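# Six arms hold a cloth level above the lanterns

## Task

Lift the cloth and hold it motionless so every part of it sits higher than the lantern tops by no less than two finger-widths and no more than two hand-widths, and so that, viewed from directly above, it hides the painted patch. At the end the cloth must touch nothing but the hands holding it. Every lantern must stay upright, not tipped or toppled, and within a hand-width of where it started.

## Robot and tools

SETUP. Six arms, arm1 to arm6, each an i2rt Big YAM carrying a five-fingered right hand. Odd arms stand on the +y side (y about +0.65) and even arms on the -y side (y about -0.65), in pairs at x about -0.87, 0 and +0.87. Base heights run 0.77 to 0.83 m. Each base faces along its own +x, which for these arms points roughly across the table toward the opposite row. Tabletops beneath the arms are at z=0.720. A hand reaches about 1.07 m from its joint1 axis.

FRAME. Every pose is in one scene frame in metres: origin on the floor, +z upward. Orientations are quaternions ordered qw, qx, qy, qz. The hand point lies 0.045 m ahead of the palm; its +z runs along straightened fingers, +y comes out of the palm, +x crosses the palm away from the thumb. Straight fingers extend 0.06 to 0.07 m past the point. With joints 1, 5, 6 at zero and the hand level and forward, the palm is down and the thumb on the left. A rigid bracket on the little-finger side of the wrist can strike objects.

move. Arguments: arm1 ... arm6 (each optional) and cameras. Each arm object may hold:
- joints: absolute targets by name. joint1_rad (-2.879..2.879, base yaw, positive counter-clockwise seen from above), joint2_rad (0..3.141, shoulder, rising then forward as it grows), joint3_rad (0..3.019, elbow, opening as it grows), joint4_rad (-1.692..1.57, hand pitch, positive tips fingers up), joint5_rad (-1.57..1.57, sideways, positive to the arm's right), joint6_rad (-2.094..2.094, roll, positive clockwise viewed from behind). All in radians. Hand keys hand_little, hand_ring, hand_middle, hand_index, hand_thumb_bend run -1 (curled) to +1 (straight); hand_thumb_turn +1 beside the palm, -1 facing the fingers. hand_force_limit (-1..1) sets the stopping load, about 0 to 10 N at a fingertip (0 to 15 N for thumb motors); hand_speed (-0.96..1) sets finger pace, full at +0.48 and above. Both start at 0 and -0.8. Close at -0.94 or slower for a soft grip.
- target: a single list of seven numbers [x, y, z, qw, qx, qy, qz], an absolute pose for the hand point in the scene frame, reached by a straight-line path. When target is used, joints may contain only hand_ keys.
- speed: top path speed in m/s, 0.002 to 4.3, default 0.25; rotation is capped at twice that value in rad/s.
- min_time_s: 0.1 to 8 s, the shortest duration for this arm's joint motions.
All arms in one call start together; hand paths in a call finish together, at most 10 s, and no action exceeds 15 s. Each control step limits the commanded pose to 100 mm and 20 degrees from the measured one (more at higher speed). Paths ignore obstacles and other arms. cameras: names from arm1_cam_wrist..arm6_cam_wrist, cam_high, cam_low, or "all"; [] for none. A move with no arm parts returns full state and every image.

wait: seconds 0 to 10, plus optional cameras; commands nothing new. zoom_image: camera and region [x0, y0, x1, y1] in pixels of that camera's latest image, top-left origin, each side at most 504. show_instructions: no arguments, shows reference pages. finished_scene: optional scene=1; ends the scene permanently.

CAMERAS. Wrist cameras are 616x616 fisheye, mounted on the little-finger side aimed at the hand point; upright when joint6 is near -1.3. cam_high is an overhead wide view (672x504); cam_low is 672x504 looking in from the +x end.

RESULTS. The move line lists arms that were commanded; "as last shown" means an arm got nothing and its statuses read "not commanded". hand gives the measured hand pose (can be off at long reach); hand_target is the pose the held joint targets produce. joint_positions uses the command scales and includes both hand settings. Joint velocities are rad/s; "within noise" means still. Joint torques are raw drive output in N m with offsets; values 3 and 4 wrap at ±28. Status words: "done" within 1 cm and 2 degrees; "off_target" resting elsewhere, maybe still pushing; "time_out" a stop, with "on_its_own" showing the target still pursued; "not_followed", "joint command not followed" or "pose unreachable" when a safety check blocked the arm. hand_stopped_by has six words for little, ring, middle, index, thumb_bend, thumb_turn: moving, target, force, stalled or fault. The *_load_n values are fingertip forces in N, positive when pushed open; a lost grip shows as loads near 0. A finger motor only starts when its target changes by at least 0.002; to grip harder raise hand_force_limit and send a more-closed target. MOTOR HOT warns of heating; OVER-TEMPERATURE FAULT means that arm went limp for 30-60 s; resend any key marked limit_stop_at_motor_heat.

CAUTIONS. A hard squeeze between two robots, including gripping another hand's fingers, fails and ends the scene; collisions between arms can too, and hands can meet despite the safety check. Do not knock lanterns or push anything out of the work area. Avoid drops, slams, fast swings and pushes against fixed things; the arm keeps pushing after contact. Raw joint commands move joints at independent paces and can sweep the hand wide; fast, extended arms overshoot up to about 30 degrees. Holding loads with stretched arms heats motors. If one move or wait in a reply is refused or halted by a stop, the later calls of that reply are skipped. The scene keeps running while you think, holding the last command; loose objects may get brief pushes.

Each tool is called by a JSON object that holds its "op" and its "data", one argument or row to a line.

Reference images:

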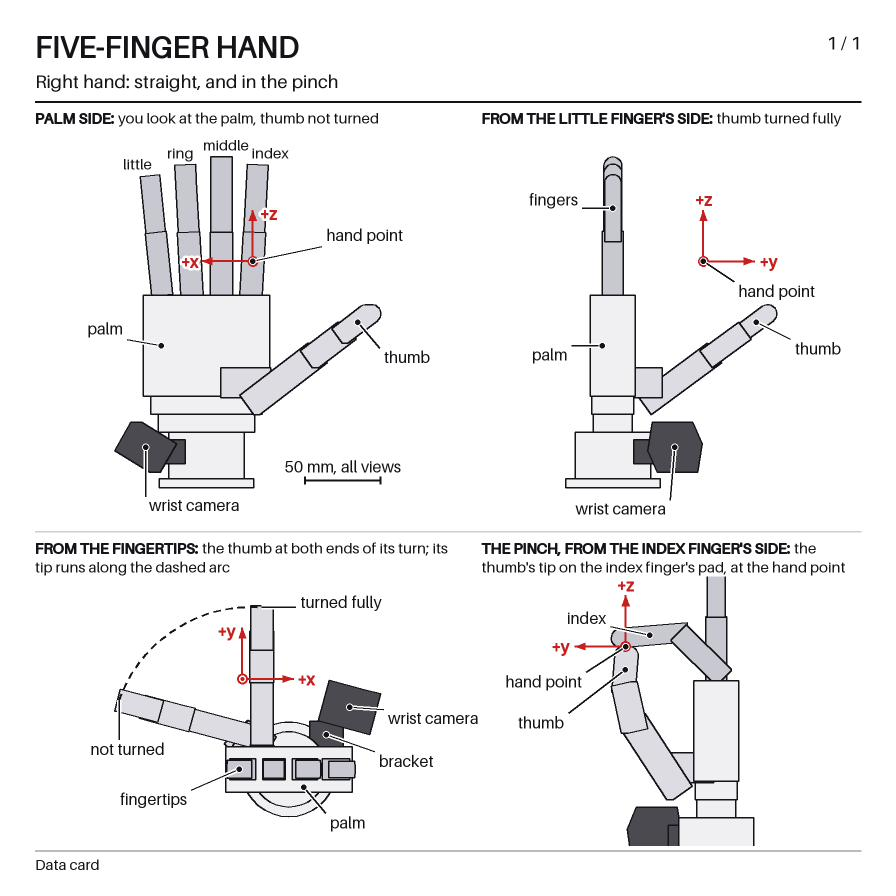

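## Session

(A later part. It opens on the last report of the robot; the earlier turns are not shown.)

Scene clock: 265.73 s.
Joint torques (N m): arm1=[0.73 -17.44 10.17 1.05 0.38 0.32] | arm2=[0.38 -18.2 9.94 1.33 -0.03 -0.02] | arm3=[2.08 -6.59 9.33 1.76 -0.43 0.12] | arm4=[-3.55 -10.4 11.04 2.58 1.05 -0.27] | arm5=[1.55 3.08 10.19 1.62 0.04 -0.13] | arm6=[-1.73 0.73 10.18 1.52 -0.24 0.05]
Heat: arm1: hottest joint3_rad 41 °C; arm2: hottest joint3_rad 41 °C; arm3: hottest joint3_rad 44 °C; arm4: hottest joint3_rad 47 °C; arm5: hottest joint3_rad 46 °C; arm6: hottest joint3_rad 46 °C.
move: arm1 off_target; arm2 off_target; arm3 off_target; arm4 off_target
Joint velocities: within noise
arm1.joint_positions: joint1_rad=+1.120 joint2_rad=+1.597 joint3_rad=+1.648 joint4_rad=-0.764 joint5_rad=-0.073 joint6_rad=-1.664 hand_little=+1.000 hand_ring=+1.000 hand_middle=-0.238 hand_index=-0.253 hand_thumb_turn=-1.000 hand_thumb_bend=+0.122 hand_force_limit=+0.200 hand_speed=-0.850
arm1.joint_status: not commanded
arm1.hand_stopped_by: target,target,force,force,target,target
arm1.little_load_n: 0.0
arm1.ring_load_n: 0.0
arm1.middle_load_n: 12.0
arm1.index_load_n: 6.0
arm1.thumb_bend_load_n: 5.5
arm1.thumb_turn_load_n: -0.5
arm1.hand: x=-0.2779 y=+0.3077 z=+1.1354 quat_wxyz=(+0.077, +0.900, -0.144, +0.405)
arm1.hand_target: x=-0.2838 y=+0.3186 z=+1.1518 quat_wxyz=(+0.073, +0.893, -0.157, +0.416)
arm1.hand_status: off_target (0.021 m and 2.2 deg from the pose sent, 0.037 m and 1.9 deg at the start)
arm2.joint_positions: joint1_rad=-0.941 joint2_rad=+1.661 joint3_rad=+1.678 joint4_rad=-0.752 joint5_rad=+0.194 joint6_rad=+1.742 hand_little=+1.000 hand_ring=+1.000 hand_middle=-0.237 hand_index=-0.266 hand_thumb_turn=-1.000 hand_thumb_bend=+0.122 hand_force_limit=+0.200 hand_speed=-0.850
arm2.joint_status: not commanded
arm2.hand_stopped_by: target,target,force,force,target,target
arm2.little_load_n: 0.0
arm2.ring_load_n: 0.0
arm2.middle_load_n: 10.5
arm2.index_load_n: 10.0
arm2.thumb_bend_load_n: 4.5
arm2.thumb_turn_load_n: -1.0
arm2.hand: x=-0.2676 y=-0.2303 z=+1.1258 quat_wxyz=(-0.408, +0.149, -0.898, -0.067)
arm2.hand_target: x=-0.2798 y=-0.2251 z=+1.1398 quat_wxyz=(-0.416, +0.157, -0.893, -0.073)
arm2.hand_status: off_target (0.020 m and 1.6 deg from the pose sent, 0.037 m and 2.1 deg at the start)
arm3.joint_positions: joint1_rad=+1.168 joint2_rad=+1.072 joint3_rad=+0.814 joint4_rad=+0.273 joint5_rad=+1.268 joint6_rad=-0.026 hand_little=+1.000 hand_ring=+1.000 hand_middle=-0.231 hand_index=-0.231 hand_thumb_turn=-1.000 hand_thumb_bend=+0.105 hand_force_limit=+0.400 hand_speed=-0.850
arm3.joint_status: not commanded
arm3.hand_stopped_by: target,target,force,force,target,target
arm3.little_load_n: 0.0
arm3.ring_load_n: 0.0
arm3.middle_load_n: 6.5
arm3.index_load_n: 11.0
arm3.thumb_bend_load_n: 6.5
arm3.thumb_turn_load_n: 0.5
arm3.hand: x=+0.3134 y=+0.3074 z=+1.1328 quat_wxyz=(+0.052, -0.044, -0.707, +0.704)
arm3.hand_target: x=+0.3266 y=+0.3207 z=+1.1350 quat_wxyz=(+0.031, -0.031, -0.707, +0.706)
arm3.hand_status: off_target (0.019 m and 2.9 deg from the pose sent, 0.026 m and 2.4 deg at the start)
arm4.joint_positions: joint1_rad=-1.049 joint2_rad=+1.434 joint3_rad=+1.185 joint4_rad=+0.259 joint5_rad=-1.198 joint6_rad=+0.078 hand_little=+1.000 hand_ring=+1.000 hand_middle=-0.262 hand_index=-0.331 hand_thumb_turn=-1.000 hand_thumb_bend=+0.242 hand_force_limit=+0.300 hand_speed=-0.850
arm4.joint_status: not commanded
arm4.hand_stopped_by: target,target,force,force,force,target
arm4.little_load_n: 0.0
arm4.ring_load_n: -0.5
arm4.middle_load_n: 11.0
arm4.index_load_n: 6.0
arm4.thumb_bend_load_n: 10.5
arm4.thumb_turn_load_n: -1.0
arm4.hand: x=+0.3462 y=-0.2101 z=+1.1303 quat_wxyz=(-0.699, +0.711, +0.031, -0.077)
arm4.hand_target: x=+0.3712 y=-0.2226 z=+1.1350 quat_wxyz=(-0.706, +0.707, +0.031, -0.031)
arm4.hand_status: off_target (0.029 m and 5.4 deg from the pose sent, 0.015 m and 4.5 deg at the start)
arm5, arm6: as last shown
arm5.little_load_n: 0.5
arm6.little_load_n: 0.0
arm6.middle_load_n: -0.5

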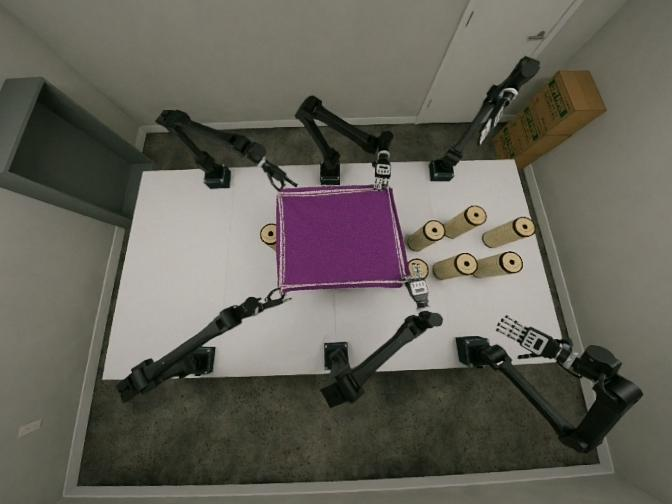

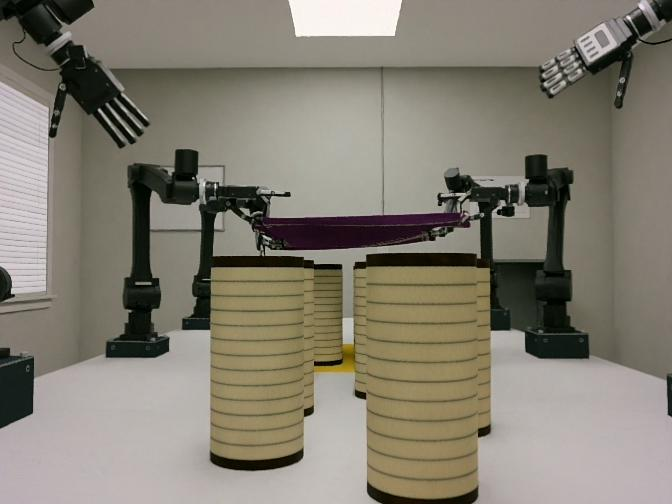

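{"op": "zoom_image", "data": {
  "camera": "cam_low",
  "region": [230, 190, 330, 270]
}}

{"op": "zoom_image", "data": {
  "camera": "cam_low",
  "region": [400, 190, 500, 270]
}}

{"op": "wait", "data": {
  "seconds": 1,
  "cameras": ["arm4_cam_wrist","arm2_cam_wrist"]
}}

Scaled by 5.040.

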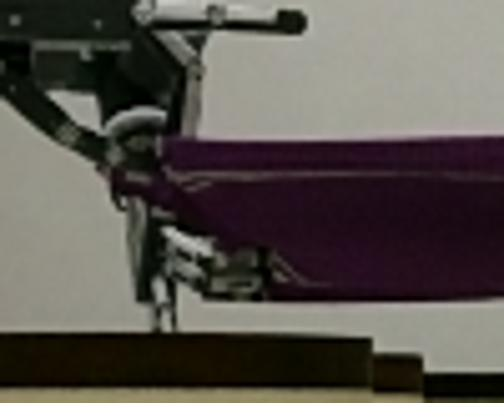

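Scaled by 5.040.

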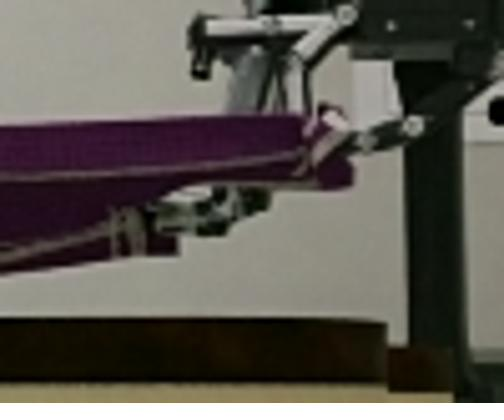

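Scene clock: 269.53 s.
Joint torques (N m): arm1=[1.03 -17.26 10.18 1.17 0.4 0.29] | arm2=[0.38 -18.02 9.89 1.32 -0.02 -0.03] | arm3=[2.02 -6.65 9.32 1.77 -0.43 0.11] | arm4=[-3.6 -10.52 11.07 2.61 1.04 -0.27] | arm5=[1.32 3.14 10.25 1.58 0.04 -0.12] | arm6=[-1.79 0.73 10.18 1.52 -0.24 0.05]
Heat: arm1: hottest joint3_rad 41 °C; arm2: hottest joint3_rad 41 °C; arm3: hottest joint3_rad 44 °C; arm4: hottest joint3_rad 47 °C; arm5: hottest joint3_rad 46 °C; arm6: hottest joint3_rad 46 °C.
Joint velocities: within noise
arm1.joint_positions: joint1_rad=+1.120 joint2_rad=+1.597 joint3_rad=+1.648 joint4_rad=-0.764 joint5_rad=-0.073 joint6_rad=-1.664 hand_little=+1.000 hand_ring=+1.000 hand_middle=-0.238 hand_index=-0.253 hand_thumb_turn=-1.000 hand_thumb_bend=+0.122 hand_force_limit=+0.200 hand_speed=-0.850
arm1.joint_status: not commanded
arm1.hand_stopped_by: target,target,force,force,target,target
arm1.little_load_n: 0.0
arm1.ring_load_n: 0.0
arm1.middle_load_n: 12.0
arm1.index_load_n: 6.0
arm1.thumb_bend_load_n: 5.0
arm1.thumb_turn_load_n: -1.0
arm1.hand: x=-0.2779 y=+0.3077 z=+1.1354 quat_wxyz=(+0.077, +0.900, -0.144, +0.405)
arm1.hand_target: x=-0.2838 y=+0.3186 z=+1.1518 quat_wxyz=(+0.073, +0.893, -0.157, +0.416)
arm1.hand_status: off_target (0.021 m and 2.2 deg from the pose sent, 0.037 m and 1.9 deg at the start)
arm2.joint_positions: joint1_rad=-0.941 joint2_rad=+1.661 joint3_rad=+1.678 joint4_rad=-0.752 joint5_rad=+0.194 joint6_rad=+1.742 hand_little=+1.000 hand_ring=+1.000 hand_middle=-0.237 hand_index=-0.266 hand_thumb_turn=-1.000 hand_thumb_bend=+0.122 hand_force_limit=+0.200 hand_speed=-0.850
arm2.joint_status: not commanded
arm2.hand_stopped_by: target,target,force,force,target,target
arm2.little_load_n: 0.0
arm2.ring_load_n: 0.0
arm2.middle_load_n: 11.0
arm2.index_load_n: 10.0
arm2.thumb_bend_load_n: 4.5
arm2.thumb_turn_load_n: -1.5
arm2.hand: x=-0.2676 y=-0.2303 z=+1.1258 quat_wxyz=(-0.408, +0.149, -0.898, -0.067)
arm2.hand_target: x=-0.2798 y=-0.2251 z=+1.1398 quat_wxyz=(-0.416, +0.157, -0.893, -0.073)
arm2.hand_status: off_target (0.020 m and 1.6 deg from the pose sent, 0.037 m and 2.1 deg at the start)
arm3.joint_positions: joint1_rad=+1.168 joint2_rad=+1.072 joint3_rad=+0.814 joint4_rad=+0.273 joint5_rad=+1.268 joint6_rad=-0.026 hand_little=+1.000 hand_ring=+1.000 hand_middle=-0.231 hand_index=-0.231 hand_thumb_turn=-1.000 hand_thumb_bend=+0.105 hand_force_limit=+0.400 hand_speed=-0.850
arm3.joint_status: not commanded
arm3.hand_stopped_by: target,target,force,force,target,target
arm3.little_load_n: 0.0
arm3.ring_load_n: 0.0
arm3.middle_load_n: 6.5
arm3.index_load_n: 11.0
arm3.thumb_bend_load_n: 7.0
arm3.thumb_turn_load_n: 1.0
arm3.hand: x=+0.3134 y=+0.3074 z=+1.1328 quat_wxyz=(+0.052, -0.044, -0.707, +0.704)
arm3.hand_target: x=+0.3266 y=+0.3207 z=+1.1350 quat_wxyz=(+0.031, -0.031, -0.707, +0.706)
arm3.hand_status: off_target (0.019 m and 2.9 deg from the pose sent, 0.026 m and 2.4 deg at the start)
arm4.joint_positions: joint1_rad=-1.049 joint2_rad=+1.434 joint3_rad=+1.185 joint4_rad=+0.259 joint5_rad=-1.198 joint6_rad=+0.078 hand_little=+1.000 hand_ring=+1.000 hand_middle=-0.262 hand_index=-0.331 hand_thumb_turn=-1.000 hand_thumb_bend=+0.242 hand_force_limit=+0.300 hand_speed=-0.850
arm4.joint_status: not commanded
arm4.hand_stopped_by: target,target,force,force,force,target
arm4.little_load_n: 0.0
arm4.ring_load_n: 0.0
arm4.middle_load_n: 11.0
arm4.index_load_n: 5.5
arm4.thumb_bend_load_n: 10.5
arm4.thumb_turn_load_n: -1.0
arm4.hand: x=+0.3462 y=-0.2101 z=+1.1303 quat_wxyz=(-0.699, +0.711, +0.031, -0.077)
arm4.hand_target: x=+0.3712 y=-0.2226 z=+1.1350 quat_wxyz=(-0.706, +0.707, +0.031, -0.031)
arm4.hand_status: off_target (0.029 m and 5.4 deg from the pose sent, 0.015 m and 4.5 deg at the start)
arm5.joint_positions: joint1_rad=-0.567 joint2_rad=+0.648 joint3_rad=+1.496 joint4_rad=-1.291 joint5_rad=-0.051 joint6_rad=-1.219 hand_little=+1.000 hand_ring=+1.000 hand_middle=+1.000 hand_index=+1.000 hand_thumb_turn=+1.000 hand_thumb_bend=+1.000 hand_force_limit=+0.000 hand_speed=-0.800
arm5.joint_status: not commanded
arm5.hand_stopped_by: target,target,target,target,target,target
arm5.little_load_n: 0.0
arm5.ring_load_n: 0.0
arm5.middle_load_n: 0.0
arm5.index_load_n: 0.0
arm5.thumb_bend_load_n: 0.0
arm5.thumb_turn_load_n: 0.0
arm5.hand: x=+0.7059 y=+0.4742 z=+1.3339 quat_wxyz=(+0.409, +0.268, -0.803, +0.342)
arm5.hand_target: x=+0.7066 y=+0.4752 z=+1.3450 quat_wxyz=(+0.418, +0.266, -0.796, +0.349)
arm5.hand_status: not commanded
arm6.joint_positions: joint1_rad=+0.364 joint2_rad=+0.631 joint3_rad=+1.355 joint4_rad=-1.510 joint5_rad=-0.294 joint6_rad=-0.998 hand_little=+1.000 hand_ring=+1.000 hand_middle=+1.000 hand_index=+1.000 hand_thumb_turn=+1.000 hand_thumb_bend=+1.000 hand_force_limit=+0.000 hand_speed=-0.800
arm6.joint_status: not commanded
arm6.hand_stopped_by: target,target,target,target,target,target
arm6.little_load_n: 0.0
arm6.ring_load_n: 0.0
arm6.middle_load_n: 0.0
arm6.index_load_n: 0.0
arm6.thumb_bend_load_n: 0.0
arm6.thumb_turn_load_n: -0.5
arm6.hand: x=+0.7749 y=-0.4888 z=+1.2560 quat_wxyz=(-0.403, +0.670, +0.623, -0.013)
arm6.hand_target: x=+0.7749 y=-0.4887 z=+1.2640 quat_wxyz=(-0.412, +0.666, +0.622, -0.010)
arm6.hand_status: not commanded
wait: 1.00 s; at rest from the start
pictures: arm2_cam_wrist, arm4_cam_wrist
arm2_cam_wrist: T_world_to_cam=[[-0.42277, 0.88112, -0.21187, 0.33534], [0.04692, 0.25476, 0.96586, -1.01683], [0.90502, 0.3984, -0.14905, 0.61738]] pos_world=[-0.36926, -0.28239, 1.14519]
arm4_cam_wrist: T_world_to_cam=[[0.15564, 0.00545, -0.9878, 1.06704], [-0.78631, -0.60459, -0.12723, 0.29585], [-0.5979, 0.79652, -0.08981, 0.58698]] pos_world=[0.41751, -0.29449, 1.14438]

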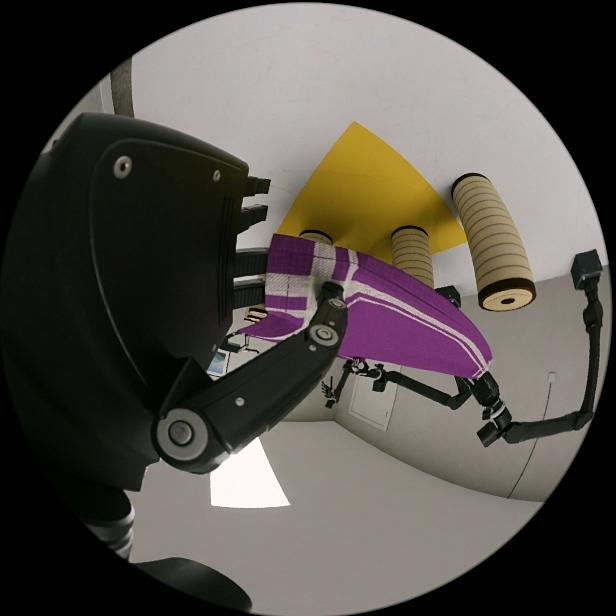

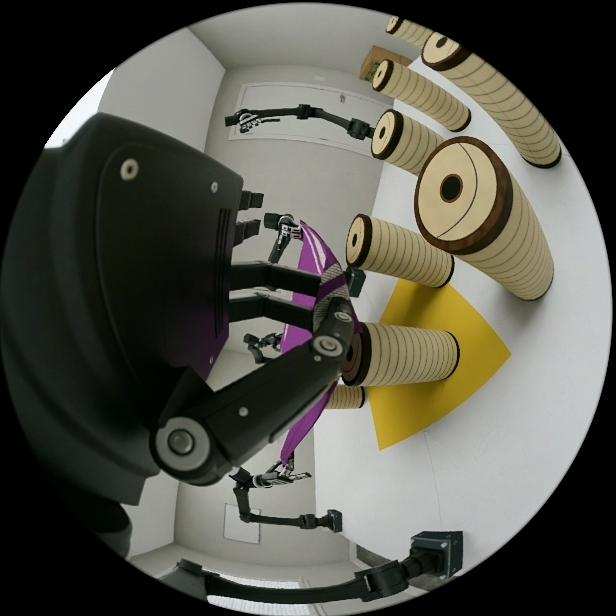

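{"op": "finished_scene", "data": {

}}

The scene is finished: the task was done.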